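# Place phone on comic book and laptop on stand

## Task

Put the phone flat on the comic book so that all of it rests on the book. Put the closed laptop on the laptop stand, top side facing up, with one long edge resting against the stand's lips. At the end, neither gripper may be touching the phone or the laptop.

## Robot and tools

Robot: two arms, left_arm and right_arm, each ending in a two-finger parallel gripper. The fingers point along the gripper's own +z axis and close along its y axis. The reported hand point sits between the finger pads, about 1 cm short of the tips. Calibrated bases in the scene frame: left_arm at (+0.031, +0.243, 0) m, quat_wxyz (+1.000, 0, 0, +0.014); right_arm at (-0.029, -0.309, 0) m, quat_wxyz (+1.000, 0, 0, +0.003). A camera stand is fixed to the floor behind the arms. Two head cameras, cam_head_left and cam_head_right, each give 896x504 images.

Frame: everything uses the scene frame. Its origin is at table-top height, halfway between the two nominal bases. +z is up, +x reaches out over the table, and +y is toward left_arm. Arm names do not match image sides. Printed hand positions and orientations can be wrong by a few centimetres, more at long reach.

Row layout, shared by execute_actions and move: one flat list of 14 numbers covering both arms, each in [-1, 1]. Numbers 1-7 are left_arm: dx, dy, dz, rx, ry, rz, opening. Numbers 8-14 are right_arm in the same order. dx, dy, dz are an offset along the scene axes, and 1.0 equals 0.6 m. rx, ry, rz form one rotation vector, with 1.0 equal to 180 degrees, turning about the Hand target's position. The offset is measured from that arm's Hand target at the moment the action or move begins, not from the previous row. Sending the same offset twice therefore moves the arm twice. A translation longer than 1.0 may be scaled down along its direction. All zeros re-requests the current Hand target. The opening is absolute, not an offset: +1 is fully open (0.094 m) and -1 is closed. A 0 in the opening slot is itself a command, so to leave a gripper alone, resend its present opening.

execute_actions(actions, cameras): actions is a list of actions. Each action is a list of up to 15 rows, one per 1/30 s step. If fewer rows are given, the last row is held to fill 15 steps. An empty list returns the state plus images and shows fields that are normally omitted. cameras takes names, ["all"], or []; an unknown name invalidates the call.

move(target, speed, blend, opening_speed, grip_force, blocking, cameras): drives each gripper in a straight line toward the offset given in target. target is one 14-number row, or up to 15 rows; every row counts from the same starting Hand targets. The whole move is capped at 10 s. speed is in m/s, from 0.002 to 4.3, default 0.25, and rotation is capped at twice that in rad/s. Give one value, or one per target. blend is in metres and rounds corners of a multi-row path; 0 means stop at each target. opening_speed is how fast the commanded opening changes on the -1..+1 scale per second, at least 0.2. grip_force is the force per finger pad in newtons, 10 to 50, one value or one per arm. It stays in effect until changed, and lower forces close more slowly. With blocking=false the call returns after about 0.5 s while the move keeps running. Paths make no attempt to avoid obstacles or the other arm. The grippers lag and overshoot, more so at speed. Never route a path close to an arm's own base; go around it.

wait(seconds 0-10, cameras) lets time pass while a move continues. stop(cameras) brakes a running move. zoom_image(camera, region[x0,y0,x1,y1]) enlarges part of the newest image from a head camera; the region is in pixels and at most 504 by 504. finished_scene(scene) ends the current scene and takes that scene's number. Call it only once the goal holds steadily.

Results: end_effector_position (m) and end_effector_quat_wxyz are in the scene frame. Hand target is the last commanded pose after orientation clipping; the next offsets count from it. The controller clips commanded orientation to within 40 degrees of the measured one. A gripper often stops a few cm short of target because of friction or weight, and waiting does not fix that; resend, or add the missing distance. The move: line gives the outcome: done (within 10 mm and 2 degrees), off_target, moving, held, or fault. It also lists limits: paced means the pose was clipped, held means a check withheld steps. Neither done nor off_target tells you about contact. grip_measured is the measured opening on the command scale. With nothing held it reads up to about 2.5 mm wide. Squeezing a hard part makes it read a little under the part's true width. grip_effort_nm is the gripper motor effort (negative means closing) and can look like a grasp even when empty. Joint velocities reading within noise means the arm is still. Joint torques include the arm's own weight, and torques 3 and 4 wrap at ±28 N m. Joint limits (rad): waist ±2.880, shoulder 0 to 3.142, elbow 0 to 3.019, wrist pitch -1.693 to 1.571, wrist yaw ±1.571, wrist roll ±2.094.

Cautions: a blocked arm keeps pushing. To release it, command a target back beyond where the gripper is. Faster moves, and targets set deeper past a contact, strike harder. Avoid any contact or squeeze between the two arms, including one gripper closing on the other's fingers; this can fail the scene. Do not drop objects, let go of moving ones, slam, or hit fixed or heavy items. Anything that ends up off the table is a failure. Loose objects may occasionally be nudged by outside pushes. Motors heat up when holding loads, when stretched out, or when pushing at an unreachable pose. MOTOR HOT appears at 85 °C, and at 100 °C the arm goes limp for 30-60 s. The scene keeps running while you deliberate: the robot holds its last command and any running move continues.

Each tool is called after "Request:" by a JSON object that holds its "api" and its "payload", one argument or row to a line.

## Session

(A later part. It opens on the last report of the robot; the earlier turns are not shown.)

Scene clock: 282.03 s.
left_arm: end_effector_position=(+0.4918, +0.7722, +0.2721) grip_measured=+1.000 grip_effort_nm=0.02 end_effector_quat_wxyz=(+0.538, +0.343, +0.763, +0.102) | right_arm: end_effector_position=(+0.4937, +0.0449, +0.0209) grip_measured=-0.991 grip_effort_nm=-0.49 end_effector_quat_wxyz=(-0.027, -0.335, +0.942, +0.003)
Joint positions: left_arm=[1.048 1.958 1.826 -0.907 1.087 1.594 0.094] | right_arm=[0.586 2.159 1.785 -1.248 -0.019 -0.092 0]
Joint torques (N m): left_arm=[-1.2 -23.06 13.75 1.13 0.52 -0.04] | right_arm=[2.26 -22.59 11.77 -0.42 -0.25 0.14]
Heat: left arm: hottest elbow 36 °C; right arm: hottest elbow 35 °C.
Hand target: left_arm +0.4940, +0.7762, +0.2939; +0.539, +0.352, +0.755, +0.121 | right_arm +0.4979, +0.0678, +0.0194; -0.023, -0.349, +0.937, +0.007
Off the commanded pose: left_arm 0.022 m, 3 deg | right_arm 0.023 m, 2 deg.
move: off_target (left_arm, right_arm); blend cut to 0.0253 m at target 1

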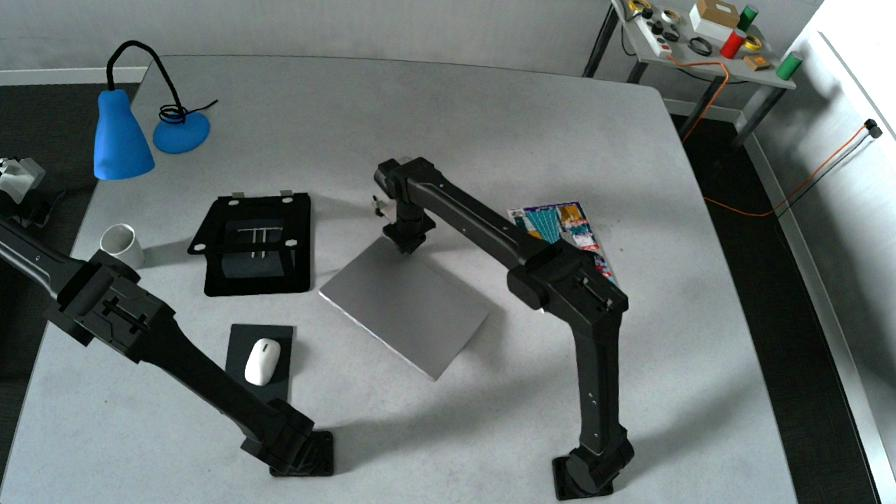

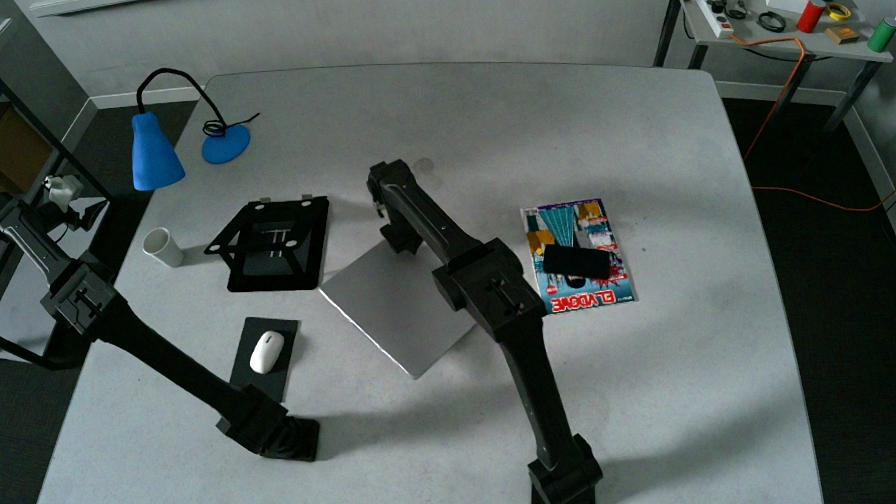

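Request:
{"api": "move", "payload": {
  "target": [
    [0,0,0,0,0,0,1,0.05,-0.05,0.05,0,0,0,-1],
    [0,0,0,0,0,0,1,0.0,-0.05,0.3,0,0,0,-1],
    [0,0,0,0,0,0,1,-0.627,0.054,0.3,0,0,0.07,-1]
  ],
  "blend": [0.02,0.05,0],
  "cameras": ["all"]
}}

Scene clock: 298.50 s.
left_arm: end_effector_position=(+0.4918, +0.7722, +0.2721) grip_measured=+1.000 grip_effort_nm=0.03 end_effector_quat_wxyz=(+0.538, +0.343, +0.763, +0.102) | right_arm: end_effector_position=(+0.1242, +0.1025, +0.1975) grip_measured=-0.991 grip_effort_nm=-0.49 end_effector_quat_wxyz=(-0.030, -0.451, +0.892, +0.001)
Joint positions: left_arm=[1.048 1.958 1.826 -0.907 1.087 1.594 0.094] | right_arm=[1.195 1.529 1.354 -1.438 -0.041 0.262 0]
Joint torques (N m): left_arm=[-1.61 -23.53 13.9 1.13 0.56 -0.03] | right_arm=[0.91 -17.03 7.1 0.4 0.09 0.22]
Heat: left arm: hottest elbow 36 °C; right arm: hottest elbow 36 °C.
Hand target: left_arm +0.4940, +0.7762, +0.2939; +0.539, +0.352, +0.755, +0.121 | right_arm +0.1216, +0.1003, +0.1994; -0.024, -0.450, +0.893, +0.005
Off the commanded pose: left_arm 0.022 m, 3 deg | right_arm 0.004 m, 1 deg.
move: off_target (left_arm)

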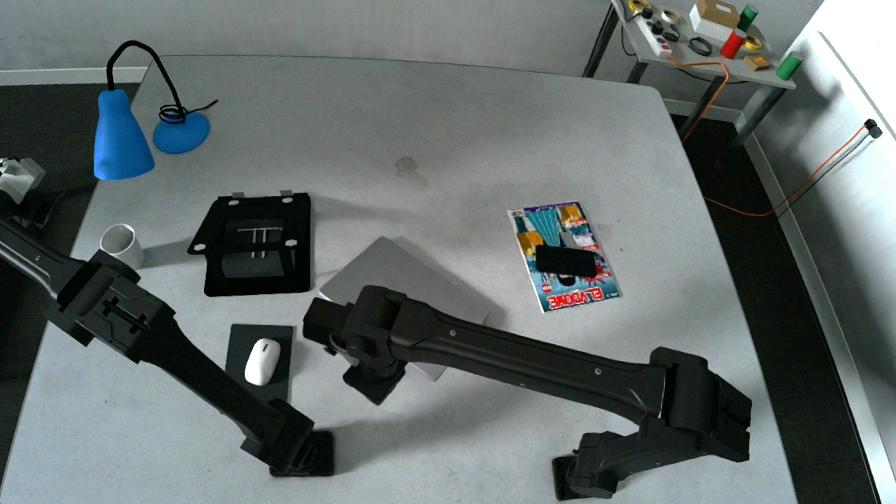

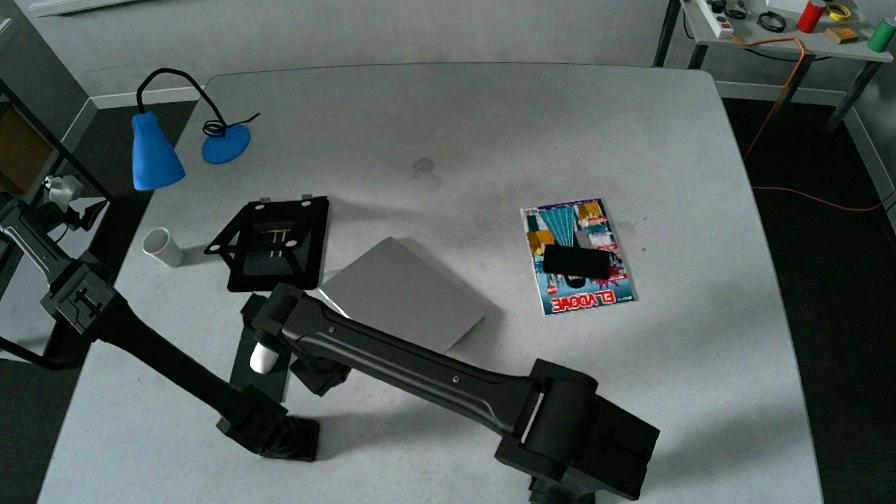

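Request:
{"api": "move", "payload": {
  "target": [0,0,0,0,0,0,1,0,0,-0.305,0,0,0,-1],
  "speed": 0.15,
  "cameras": ["all"]
}}

Scene clock: 303.67 s.
left_arm: end_effector_position=(+0.4918, +0.7722, +0.2721) grip_measured=+1.000 grip_effort_nm=0.03 end_effector_quat_wxyz=(+0.538, +0.343, +0.763, +0.102) | right_arm: end_effector_position=(+0.1242, +0.1023, +0.0273) grip_measured=-0.991 grip_effort_nm=-0.49 end_effector_quat_wxyz=(-0.018, -0.452, +0.892, +0.011)
Joint positions: left_arm=[1.048 1.958 1.826 -0.907 1.087 1.594 0.094] | right_arm=[1.195 1.686 1.06 -0.958 -0.041 0.262 0]
Joint torques (N m): left_arm=[-1.32 -24.41 13.87 1.31 0.5 -0.02] | right_arm=[0.79 -15.09 6.01 0.5 0.1 0.22]
Heat: left arm: hottest elbow 36 °C; right arm: hottest elbow 36 °C.
Hand target: left_arm +0.4940, +0.7762, +0.2939; +0.539, +0.352, +0.755, +0.121 | right_arm +0.1216, +0.1001, +0.0164; -0.024, -0.450, +0.893, +0.004
Off the commanded pose: left_arm 0.022 m, 3 deg | right_arm 0.011 m, 1 deg.
move: off_target (left_arm, right_arm)

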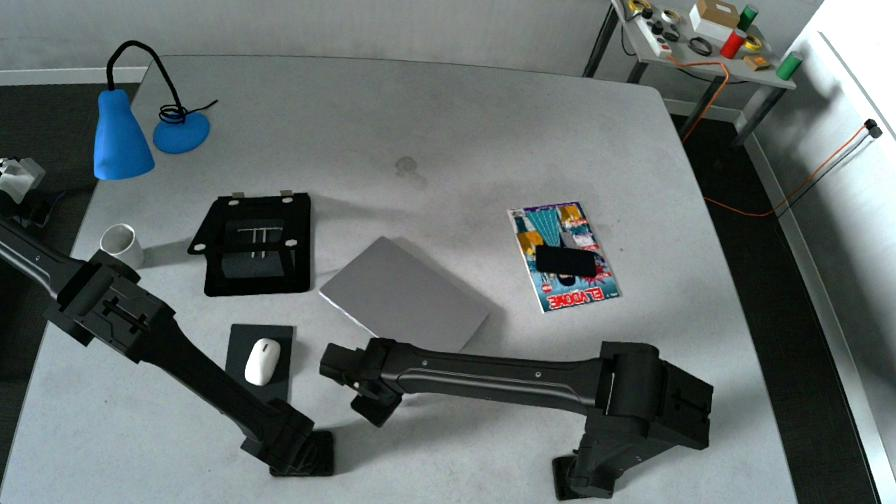

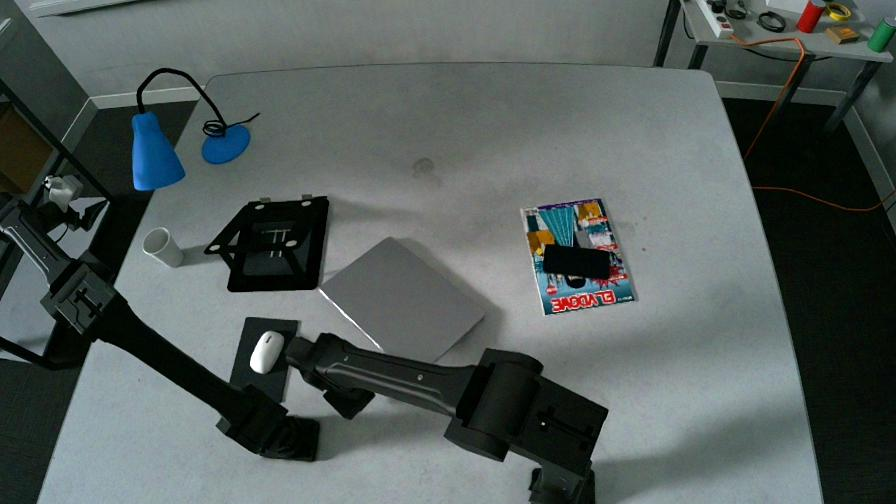

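Request:
{"api": "move", "payload": {
  "target": [
    [0,0,0,0,0,0,1,0.107,-0.094,0.005,0,0,0,-1],
    [0,0,0,0,0,0,1,0.199,-0.227,0.005,0,0,0.11,-1],
    [0,0,0,0,0,0,1,0.32,-0.31,0.005,0,0,0.21,-1]
  ],
  "speed": 0.1,
  "blend": [0.03,0.03,0],
  "cameras": ["all"]
}}

Scene clock: 317.27 s.
left_arm: end_effector_position=(+0.4918, +0.7722, +0.2721) grip_measured=+1.000 grip_effort_nm=0.03 end_effector_quat_wxyz=(+0.538, +0.343, +0.763, +0.102) | right_arm: end_effector_position=(+0.2889, -0.0923, +0.0152) grip_measured=-0.991 grip_effort_nm=-0.49 end_effector_quat_wxyz=(+0.036, +0.719, -0.694, -0.002)
Joint positions: left_arm=[1.048 1.958 1.826 -0.907 1.087 1.594 0.094] | right_arm=[0.6 1.619 0.929 -0.953 0.011 -1.001 0]
Joint torques (N m): left_arm=[-1.49 -23.71 13.79 1.18 0.52 0] | right_arm=[-0.73 -12.22 10.09 0.05 0.19 0.1]
Heat: left arm: hottest elbow 36 °C; right arm: hottest shoulder 35 °C.
Hand target: left_arm +0.4940, +0.7762, +0.2939; +0.539, +0.352, +0.755, +0.121 | right_arm +0.3136, -0.0857, +0.0195; +0.024, +0.715, -0.699, +0.003
Off the commanded pose: left_arm 0.022 m, 3 deg | right_arm 0.026 m, 2 deg.
move: off_target (left_arm, right_arm)

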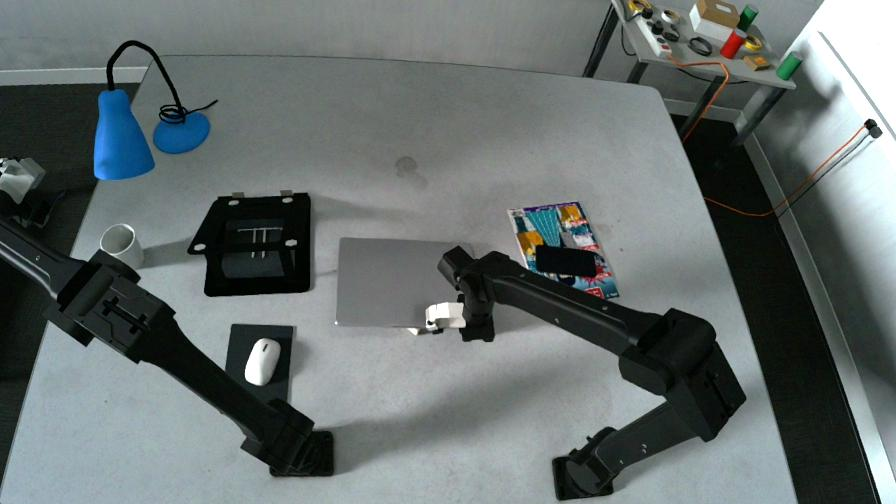

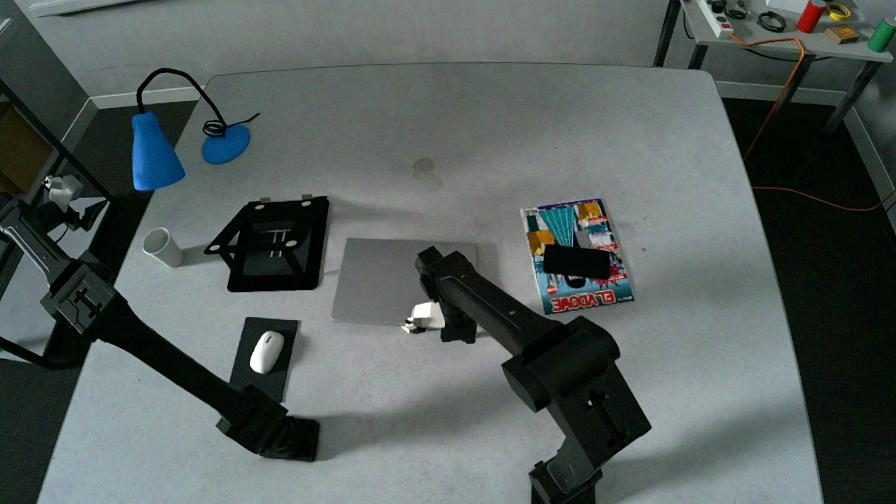

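Request:
{"api": "move", "payload": {
  "target": [
    [0,0,0,0,0,0,1,-0.08,-0.02,0.02,0,0,0,-1],
    [0,0,0,0,0,0,1,-0.08,-0.1,0.35,0,0,0,-1],
    [-0.157,-0.66,0.02,-0.397,0.252,0.667,1,0.14,-0.17,0.35,0,0,-0.5,0]
  ],
  "blend": [0.02,0.05,0],
  "cameras": ["all"]
}}

Scene clock: 337.73 s.
left_arm: end_effector_position=(+0.3824, +0.3799, +0.2834) grip_measured=+1.000 grip_effort_nm=0.01 end_effector_quat_wxyz=(+0.022, +0.709, -0.705, -0.011) | right_arm: end_effector_position=(+0.3748, -0.1892, +0.2168) grip_measured=-0.002 grip_effort_nm=0.07 end_effector_quat_wxyz=(-0.039, -0.020, +0.999, +0.009)
Joint positions: left_arm=[0.344 1.358 1.4 -1.662 -0.001 -1.204 0.094] | right_arm=[0.27 1.492 1.363 -1.512 -0.036 0.234 0.047]
Joint torques (N m): left_arm=[-2.55 -10.75 16.77 -0.13 -0.01 -0.09] | right_arm=[-0.26 -12.92 12.63 0.13 0 0.22]
Heat: left arm: hottest elbow 37 °C; right arm: hottest elbow 39 °C.
Hand target: left_arm +0.3998, +0.3801, +0.3059; +0.001, +0.707, -0.707, -0.001 | right_arm +0.3976, -0.1878, +0.2293; -0.019, -0.011, +1.000, +0.014
Off the commanded pose: left_arm 0.028 m, 3 deg | right_arm 0.026 m, 3 deg.
move: off_target (left_arm, right_arm); target 3's new opening was sent with right_arm's hand 0.026 m and 3 deg from that target

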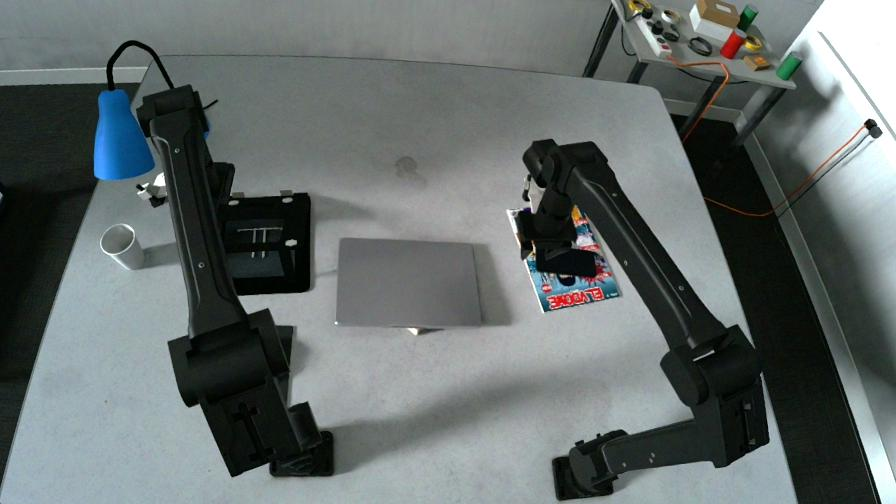

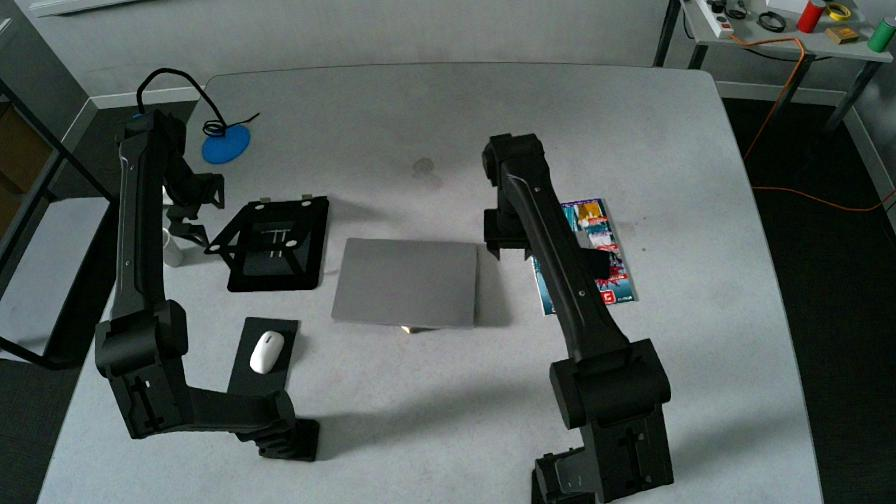

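Request:
{"api": "zoom_image", "payload": {
  "camera": "cam_head_left",
  "region": [320, 220, 500, 350]
}}

Request:
{"api": "zoom_image", "payload": {
  "camera": "cam_head_right",
  "region": [320, 220, 500, 350]
}}

Request:
{"api": "zoom_image", "payload": {
  "camera": "cam_head_left",
  "region": [120, 80, 320, 310]
}}

Request:
{"api": "zoom_image", "payload": {
  "camera": "cam_head_right",
  "region": [100, 80, 340, 310]
}}

Scaled by 2.800.

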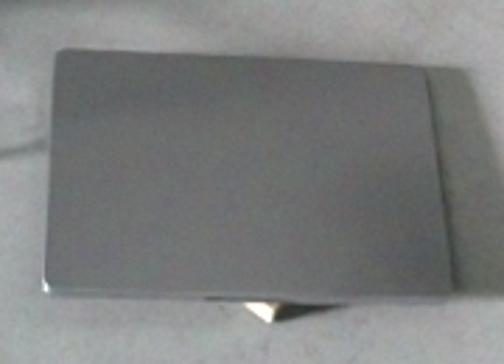

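Scaled by 2.800.

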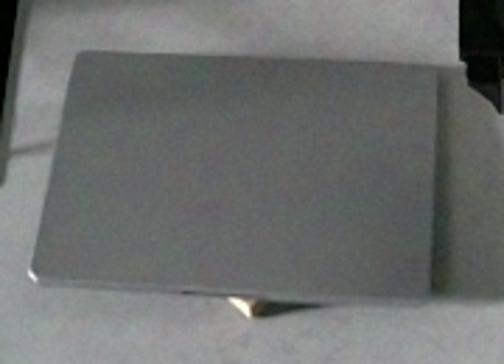

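Scaled by 2.191.

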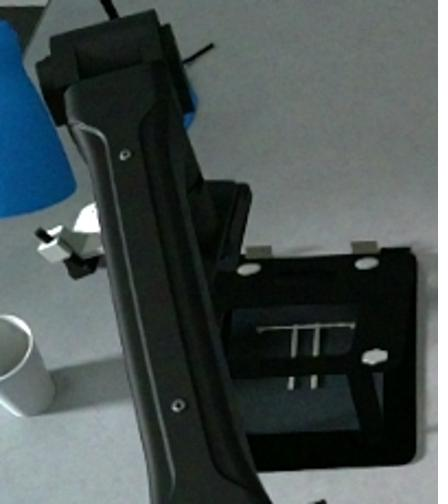

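Scaled by 2.100.

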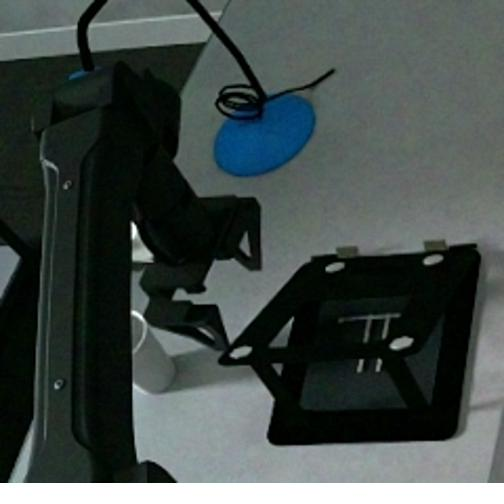

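Request:
{"api": "move", "payload": {
  "target": [
    [0,0,0,0,0,0,1,-0.11,-0.23,0,0,0,0,-0.5],
    [0.30,-0.467,-0.167,0,0,-0.5,1,-0.11,-0.23,0,0,0,0,-0.5]
  ],
  "blend": [0.05,0],
  "cameras": ["all"]
}}

Request:
{"api": "zoom_image", "payload": {
  "camera": "cam_head_left",
  "region": [320, 160, 500, 350]
}}

Request:
{"api": "zoom_image", "payload": {
  "camera": "cam_head_right",
  "region": [320, 160, 500, 350]
}}

Scene clock: 380.87 s.
left_arm: end_effector_position=(+0.5589, +0.1101, +0.1859) grip_measured=+1.000 grip_effort_nm=0.01 end_effector_quat_wxyz=(-0.029, -0.008, +0.999, +0.008) | right_arm: end_effector_position=(+0.3381, -0.3228, +0.2295) grip_measured=-0.499 grip_effort_nm=-0.08 end_effector_quat_wxyz=(-0.018, -0.013, +1.000, +0.013)
Joint positions: left_arm=[-0.274 1.819 1.694 -1.507 -0.001 -0.262 0.094] | right_arm=[-0.052 1.327 1.229 -1.51 -0.023 -0.072 0.024]
Joint torques (N m): left_arm=[-2.55 -18.67 16.77 0.42 0 0.15] | right_arm=[-0.21 -13.1 7.25 -0.08 -0.06 0.09]
Motor temperatures (°C): left_arm=[23 30 39 24 27 24 26] | right_arm=[27 34 42 25 24 23 25]
Heat: left arm: hottest elbow 39 °C; right arm: hottest elbow 42 °C.
Hand target: left_arm +0.5799, +0.1000, +0.2057; +0.000, +0.000, +1.000, +0.001 | right_arm +0.3316, -0.3258, +0.2293; -0.019, -0.011, +1.000, +0.014
Off the commanded pose: left_arm 0.031 m, 4 deg | right_arm 0.007 m, 0 deg.
move: off_target (left_arm)

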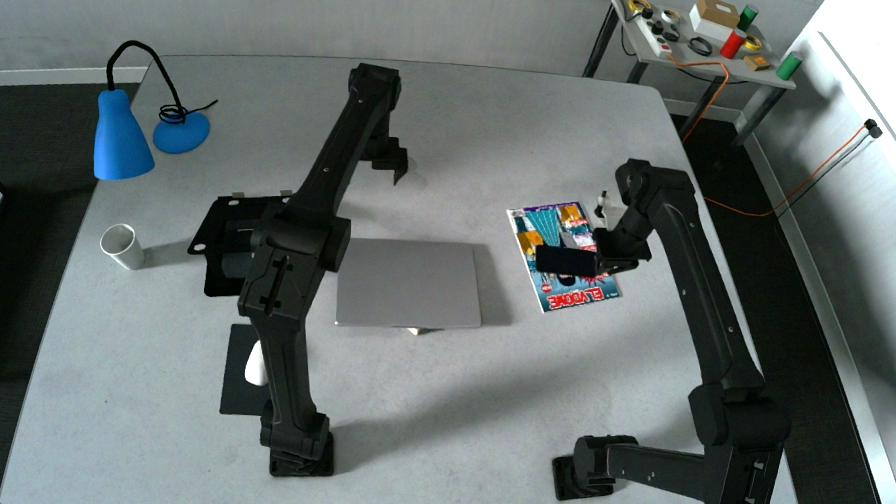

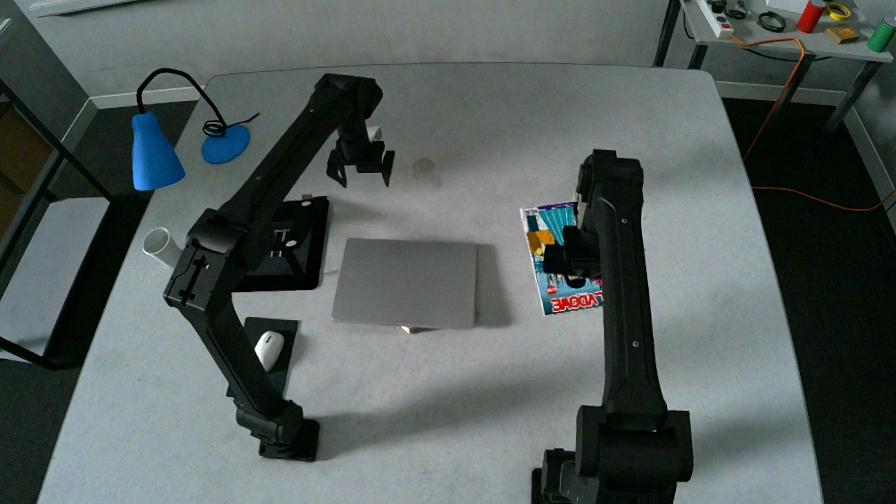

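Scaled by 2.653.

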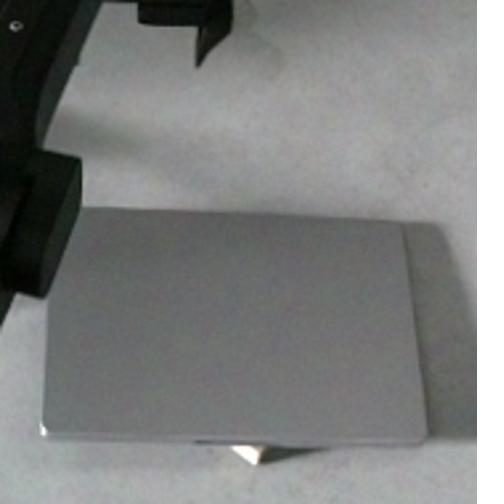

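Scaled by 2.653.

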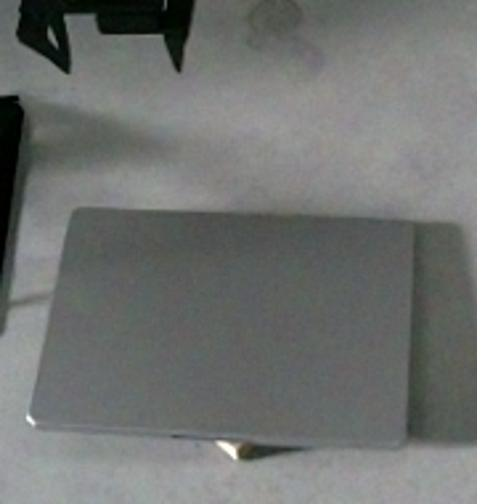

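Request:
{"api": "move", "payload": {
  "target": [
    [0.01,-0.02,-0.295,0,0,0,1,0,0,0,0,0,0,-0.5]
  ],
  "speed": 0.15,
  "cameras": ["all"]
}}

Request:
{"api": "zoom_image", "payload": {
  "camera": "cam_head_left",
  "region": [320, 160, 500, 350]
}}

Request:
{"api": "zoom_image", "payload": {
  "camera": "cam_head_right",
  "region": [320, 160, 500, 350]
}}

Scene clock: 398.83 s.
left_arm: end_effector_position=(+0.5874, +0.0962, +0.0324) grip_measured=+1.000 grip_effort_nm=0.01 end_effector_quat_wxyz=(-0.002, -0.003, +1.000, +0.001) | right_arm: end_effector_position=(+0.3381, -0.3228, +0.2295) grip_measured=-0.499 grip_effort_nm=-0.08 end_effector_quat_wxyz=(-0.018, -0.013, +1.000, +0.013)
Joint positions: left_arm=[-0.286 1.981 1.518 -1.113 -0.001 -0.263 0.094] | right_arm=[-0.052 1.327 1.229 -1.51 -0.023 -0.072 0.024]
Joint torques (N m): left_arm=[-2.73 -19.96 8.85 0.64 -0.07 -0.06] | right_arm=[-0.15 -13.16 7.25 -0.08 -0.06 0.08]
Heat: left arm: hottest elbow 43 °C; right arm: hottest elbow 39 °C.
Hand target: left_arm +0.5859, +0.0879, +0.0287; +0.000, +0.001, +1.000, +0.001 | right_arm +0.3316, -0.3258, +0.2293; -0.019, -0.011, +1.000, +0.014
Off the commanded pose: left_arm 0.009 m, 0 deg | right_arm 0.007 m, 0 deg.
move: done

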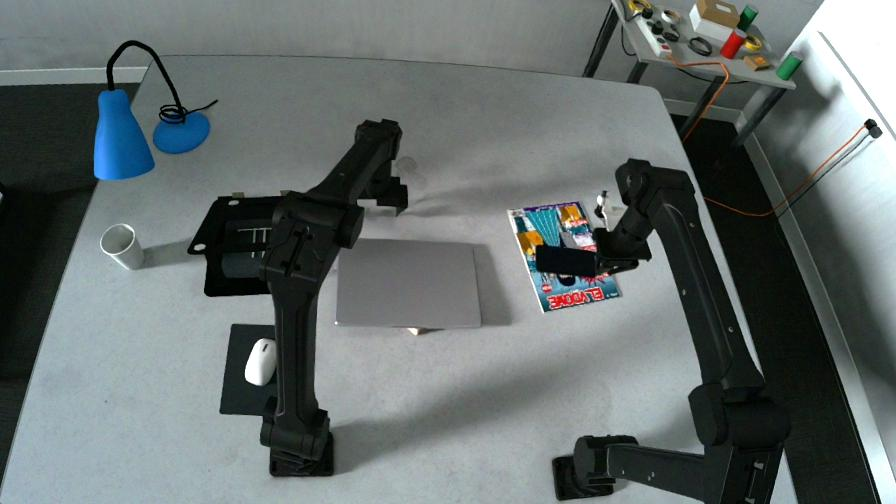

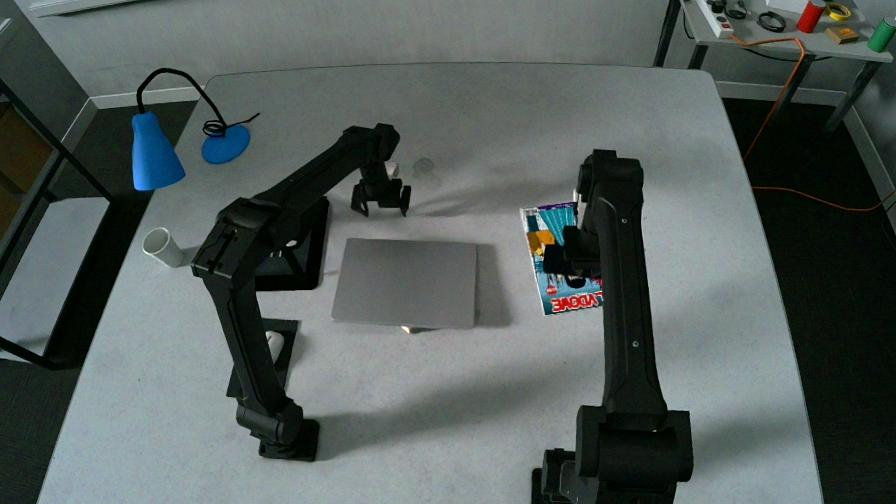

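Scaled by 2.653.

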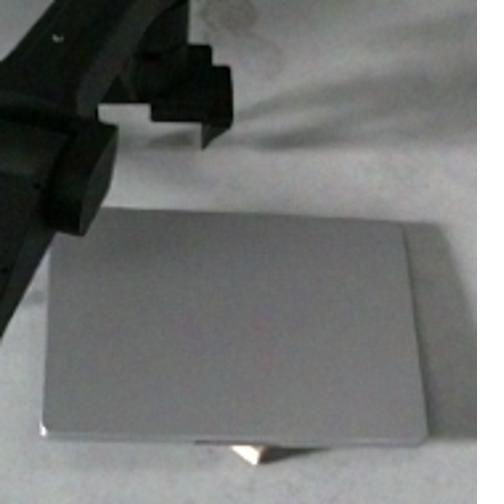

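Scaled by 2.653.

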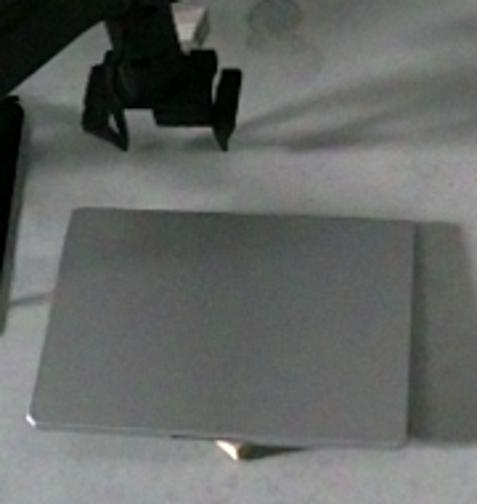

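Request:
{"api": "move", "payload": {
  "target": [
    [0,-0.09,0,0,0,0,1,0,0,0,0,0,0,-0.5],
    [-0.25,-0.09,0,0,0,0,1,0,0,0,0,0,0,-0.5]
  ],
  "speed": 0.1,
  "cameras": ["all"]
}}

Request:
{"api": "zoom_image", "payload": {
  "camera": "cam_head_left",
  "region": [320, 220, 500, 410]
}}

Request:
{"api": "zoom_image", "payload": {
  "camera": "cam_head_right",
  "region": [320, 220, 500, 410]
}}

Scene clock: 406.37 s.
left_arm: end_effector_position=(+0.4472, +0.0372, +0.0307) grip_measured=+1.000 grip_effort_nm=0.01 end_effector_quat_wxyz=(+0.006, -0.003, +1.000, +0.000) | right_arm: end_effector_position=(+0.3381, -0.3228, +0.2295) grip_measured=-0.499 grip_effort_nm=-0.08 end_effector_quat_wxyz=(-0.018, -0.013, +1.000, +0.013)
Joint positions: left_arm=[-0.488 1.723 1.123 -0.959 -0.006 -0.465 0.094] | right_arm=[-0.052 1.327 1.229 -1.51 -0.023 -0.072 0.024]
Joint torques (N m): left_arm=[-2.78 -16.79 6.99 0.31 0.09 -0.09] | right_arm=[-0.21 -13.16 7.25 -0.06 -0.05 0.08]
Heat: left arm: hottest elbow 41 °C; right arm: hottest elbow 38 °C.
Hand target: left_arm +0.4358, +0.0340, +0.0287; +0.000, +0.001, +1.000, +0.001 | right_arm +0.3316, -0.3258, +0.2293; -0.019, -0.011, +1.000, +0.014
Off the commanded pose: left_arm 0.012 m, 1 deg | right_arm 0.007 m, 0 deg.
move: off_target (left_arm)

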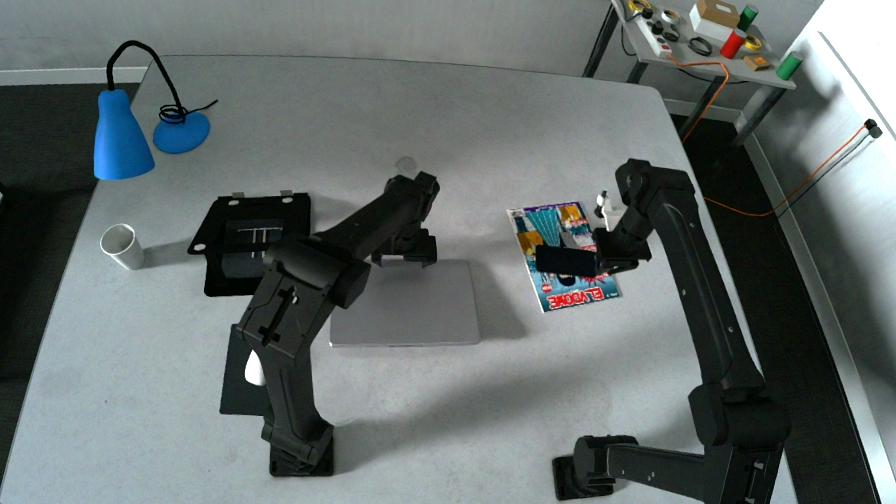

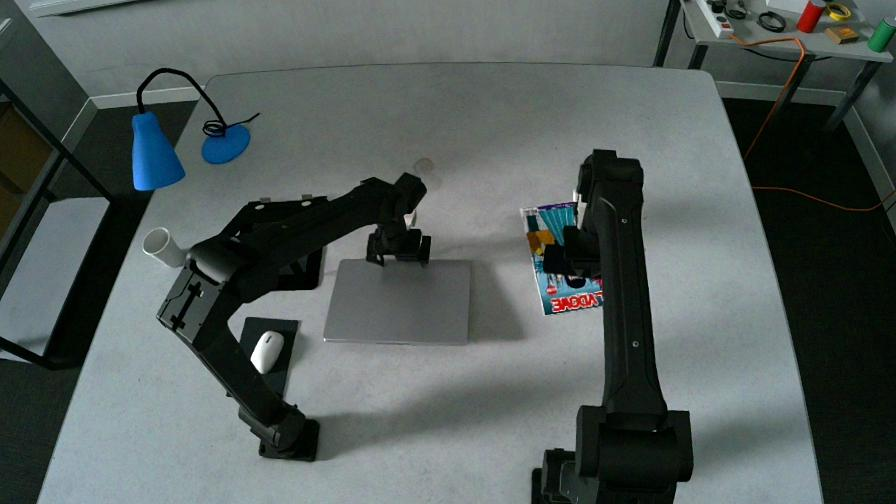

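Scaled by 2.653.

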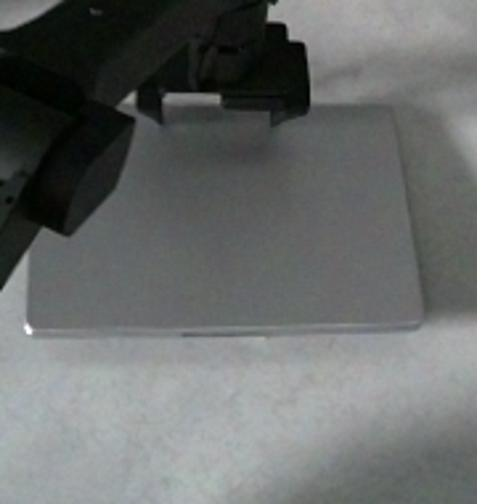

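Scaled by 2.653.

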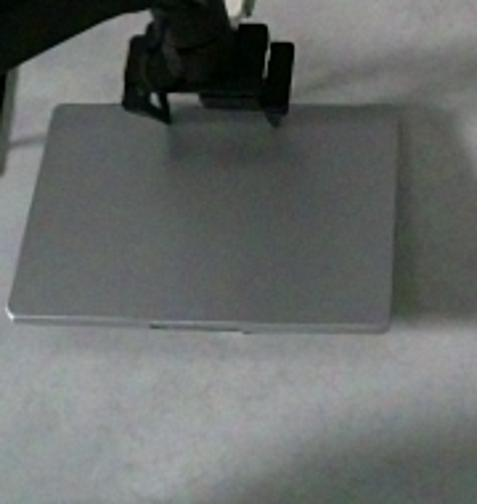

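Request:
{"api": "move", "payload": {
  "target": [
    [0,0,0.25,0,0,0,1,0,0,0,0,0,0,-0.5],
    [-0.05,0.5,0.4,0,0,0,1,0,0,0,0,0,0,-0.5]
  ],
  "blend": [0.05,0],
  "cameras": ["all"]
}}

Request:
{"api": "zoom_image", "payload": {
  "camera": "cam_head_left",
  "region": [310, 230, 540, 390]
}}

Request:
{"api": "zoom_image", "payload": {
  "camera": "cam_head_right",
  "region": [310, 230, 540, 390]
}}

Scene clock: 414.17 s.
left_arm: end_effector_position=(+0.3901, +0.3265, +0.2418) grip_measured=+1.000 grip_effort_nm=0.01 end_effector_quat_wxyz=(-0.030, +0.002, +1.000, -0.004) | right_arm: end_effector_position=(+0.3381, -0.3228, +0.2295) grip_measured=-0.499 grip_effort_nm=-0.08 end_effector_quat_wxyz=(-0.018, -0.013, +1.000, +0.013)
Joint positions: left_arm=[0.199 1.343 1.277 -1.564 -0.006 0.23 0.094] | right_arm=[-0.052 1.327 1.229 -1.51 -0.023 -0.072 0.024]
Joint torques (N m): left_arm=[-0.38 -11.58 17.03 -0.05 0.12 0.07] | right_arm=[-0.15 -13.1 7.25 -0.06 -0.06 0.08]
Heat: left arm: hottest elbow 40 °C; right arm: hottest elbow 38 °C.
Hand target: left_arm +0.4058, +0.3340, +0.2687; +0.000, +0.000, +1.000, +0.001 | right_arm +0.3316, -0.3258, +0.2293; -0.019, -0.011, +1.000, +0.014
Off the commanded pose: left_arm 0.032 m, 3 deg | right_arm 0.007 m, 0 deg.
move: off_target (left_arm)

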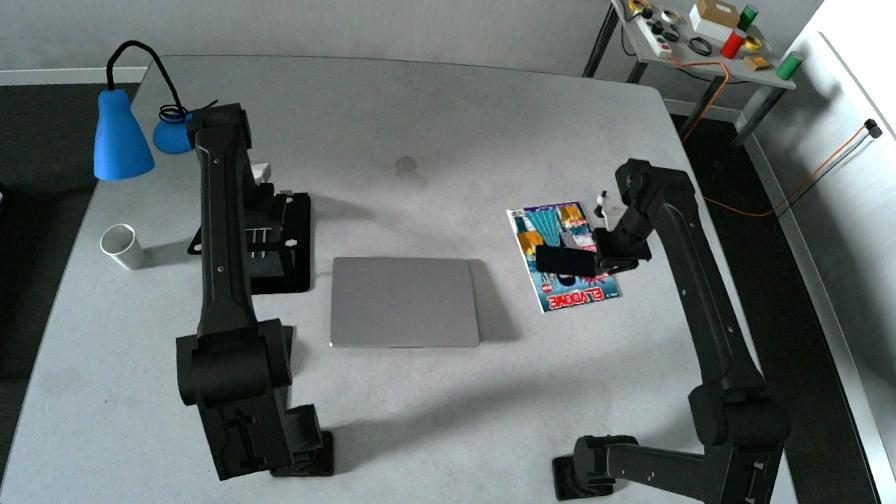

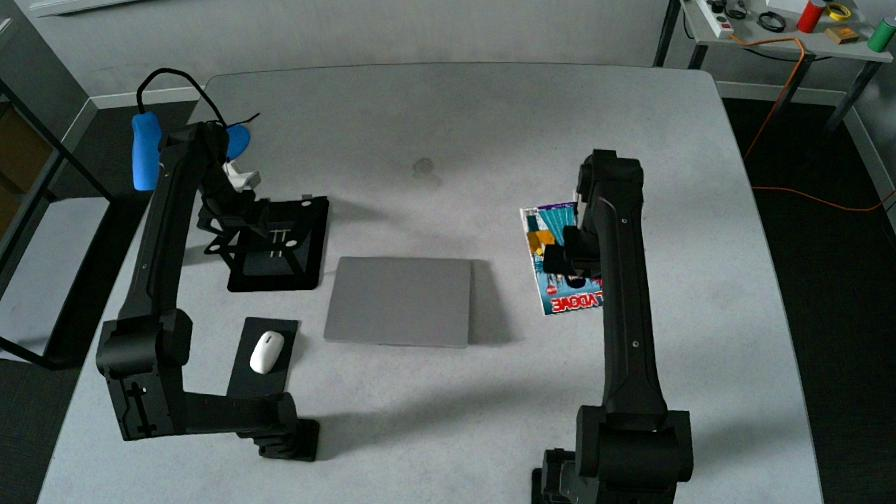

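Scaled by 2.191.

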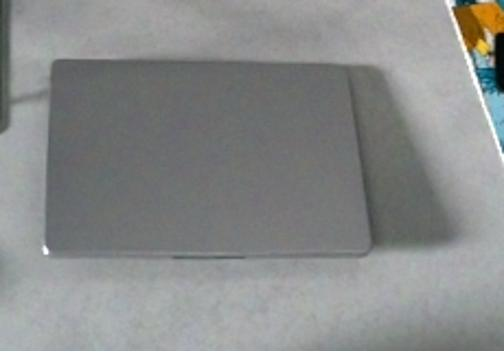

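Scaled by 2.191.

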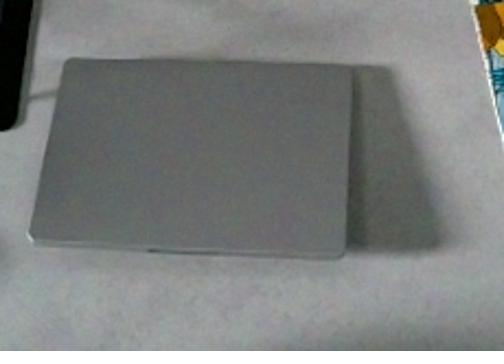

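Request:
{"api": "move", "payload": {
  "target": [
    [-0.176,0.16,0,0,0,0.5,-1,0,0,0,0,0,0,-0.5],
    [-0.176,0.16,-0.29,0,0,0.5,-1,0,0,0,0,0,0,-0.5]
  ],
  "cameras": ["all"]
}}

Request:
{"api": "zoom_image", "payload": {
  "camera": "cam_head_left",
  "region": [160, 180, 340, 420]
}}

Request:
{"api": "zoom_image", "payload": {
  "camera": "cam_head_right",
  "region": [160, 180, 340, 420]
}}

Scene clock: 437.30 s.
left_arm: end_effector_position=(+0.3019, +0.4259, +0.0982) grip_measured=-0.981 grip_effort_nm=-0.99 end_effector_quat_wxyz=(+0.002, +0.699, -0.715, -0.002) | right_arm: end_effector_position=(+0.3381, -0.3228, +0.2295) grip_measured=-0.499 grip_effort_nm=-0.08 end_effector_quat_wxyz=(-0.018, -0.013, +1.000, +0.013)
Joint positions: left_arm=[0.565 1.297 0.844 -1.121 -0.003 -0.954 0.001] | right_arm=[-0.052 1.327 1.229 -1.51 -0.023 -0.072 0.024]
Joint torques (N m): left_arm=[-0.03 -8.94 8.94 0.69 0.01 -0.05] | right_arm=[-0.09 -13.16 7.27 -0.09 -0.06 0.08]
Motor temperatures (°C): left_arm=[23 29 39 24 27 24 27] | right_arm=[27 33 36 25 24 23 25]
Heat: left arm: hottest elbow 39 °C; right arm: hottest elbow 36 °C.
Hand target: left_arm +0.3002, +0.4299, +0.0946; +0.001, +0.707, -0.707, +0.000 | right_arm +0.3316, -0.3258, +0.2293; -0.019, -0.011, +1.000, +0.014
Off the commanded pose: left_arm 0.006 m, 1 deg | right_arm 0.007 m, 0 deg.
move: done

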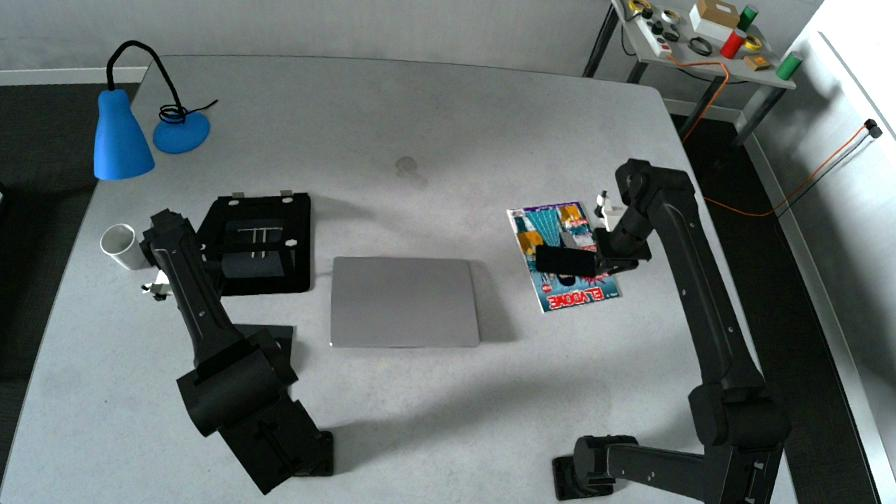

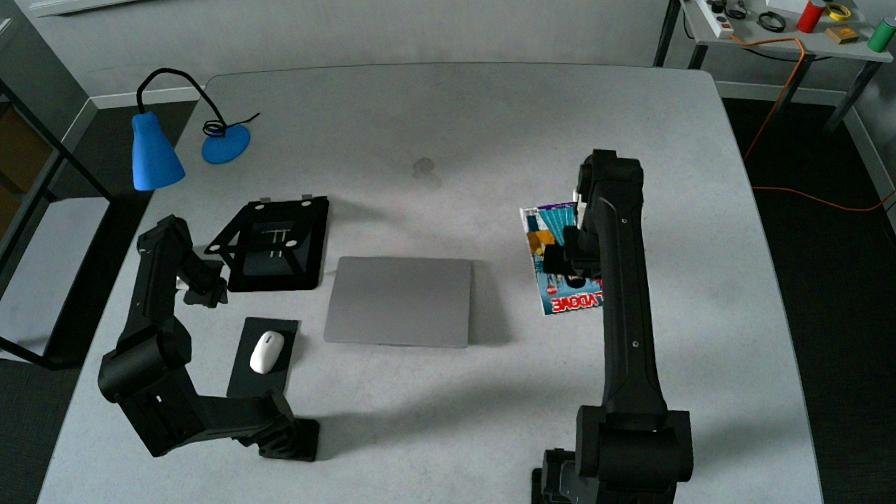

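Scaled by 2.100.

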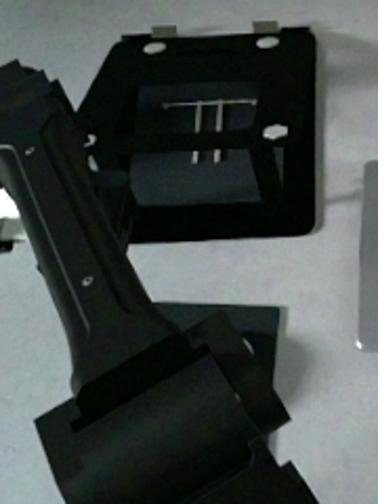

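Scaled by 2.100.

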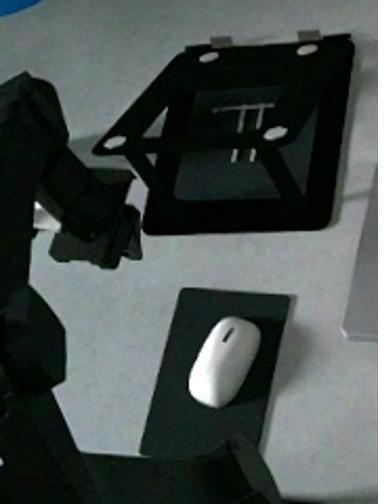

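Request:
{"api": "move", "payload": {
  "target": [
    [-0.02,-0.16,-0.02,0,0,0,-1,0,0,0,0,0,0,-0.5]
  ],
  "cameras": ["all"]
}}

Request:
{"api": "zoom_image", "payload": {
  "camera": "cam_head_left",
  "region": [160, 180, 340, 420]
}}

Request:
{"api": "zoom_image", "payload": {
  "camera": "cam_head_right",
  "region": [160, 180, 340, 420]
}}

Scene clock: 442.87 s.
left_arm: end_effector_position=(+0.2874, +0.3376, +0.0826) grip_measured=-0.981 grip_effort_nm=-0.99 end_effector_quat_wxyz=(+0.009, +0.709, -0.705, -0.002) | right_arm: end_effector_position=(+0.3381, -0.3228, +0.2295) grip_measured=-0.499 grip_effort_nm=-0.08 end_effector_quat_wxyz=(-0.018, -0.013, +1.000, +0.013)
Joint positions: left_arm=[0.329 1.176 0.698 -1.111 0.003 -1.218 0.001] | right_arm=[-0.052 1.327 1.229 -1.51 -0.023 -0.072 0.024]
Joint torques (N m): left_arm=[-2.37 -8.88 8.36 0.65 -0.21 -0.07] | right_arm=[-0.15 -13.16 7.25 -0.09 -0.06 0.08]
Heat: left arm: hottest elbow 39 °C; right arm: hottest elbow 36 °C.
Hand target: left_arm +0.2883, +0.3340, +0.0827; +0.001, +0.707, -0.708, -0.001 | right_arm +0.3316, -0.3258, +0.2293; -0.019, -0.011, +1.000, +0.014
Off the commanded pose: left_arm 0.004 m, 1 deg | right_arm 0.007 m, 0 deg.
move: done

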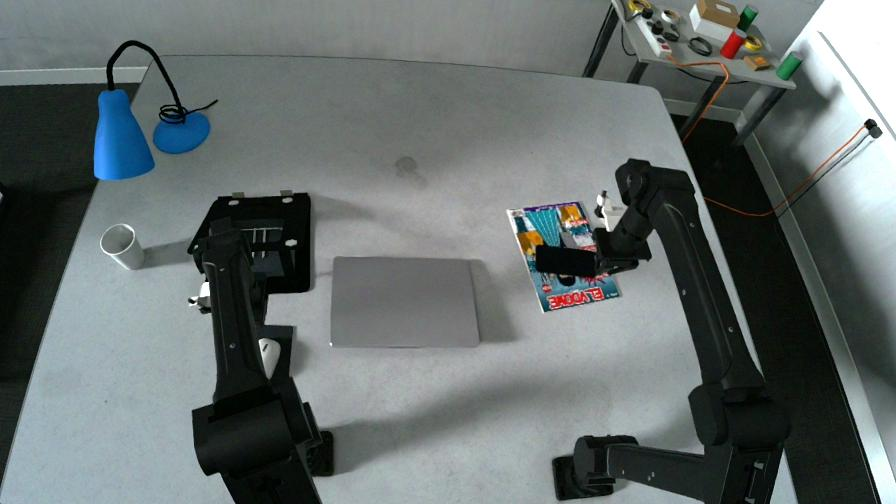

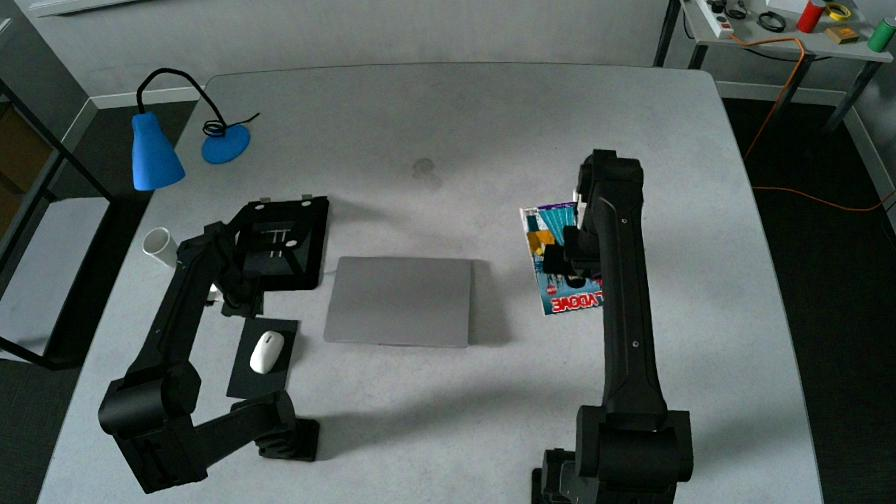

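Scaled by 2.100.

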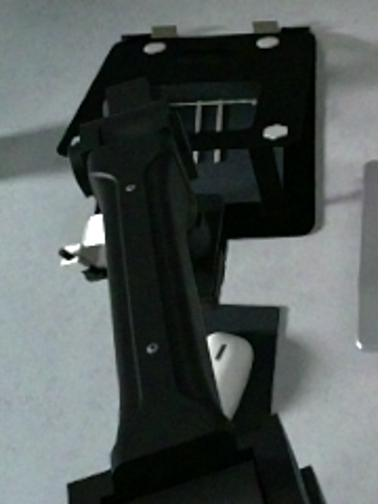

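Scaled by 2.100.

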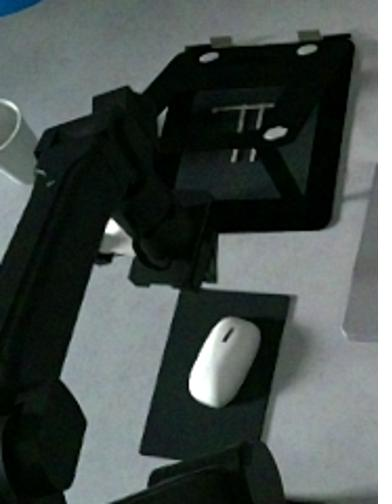

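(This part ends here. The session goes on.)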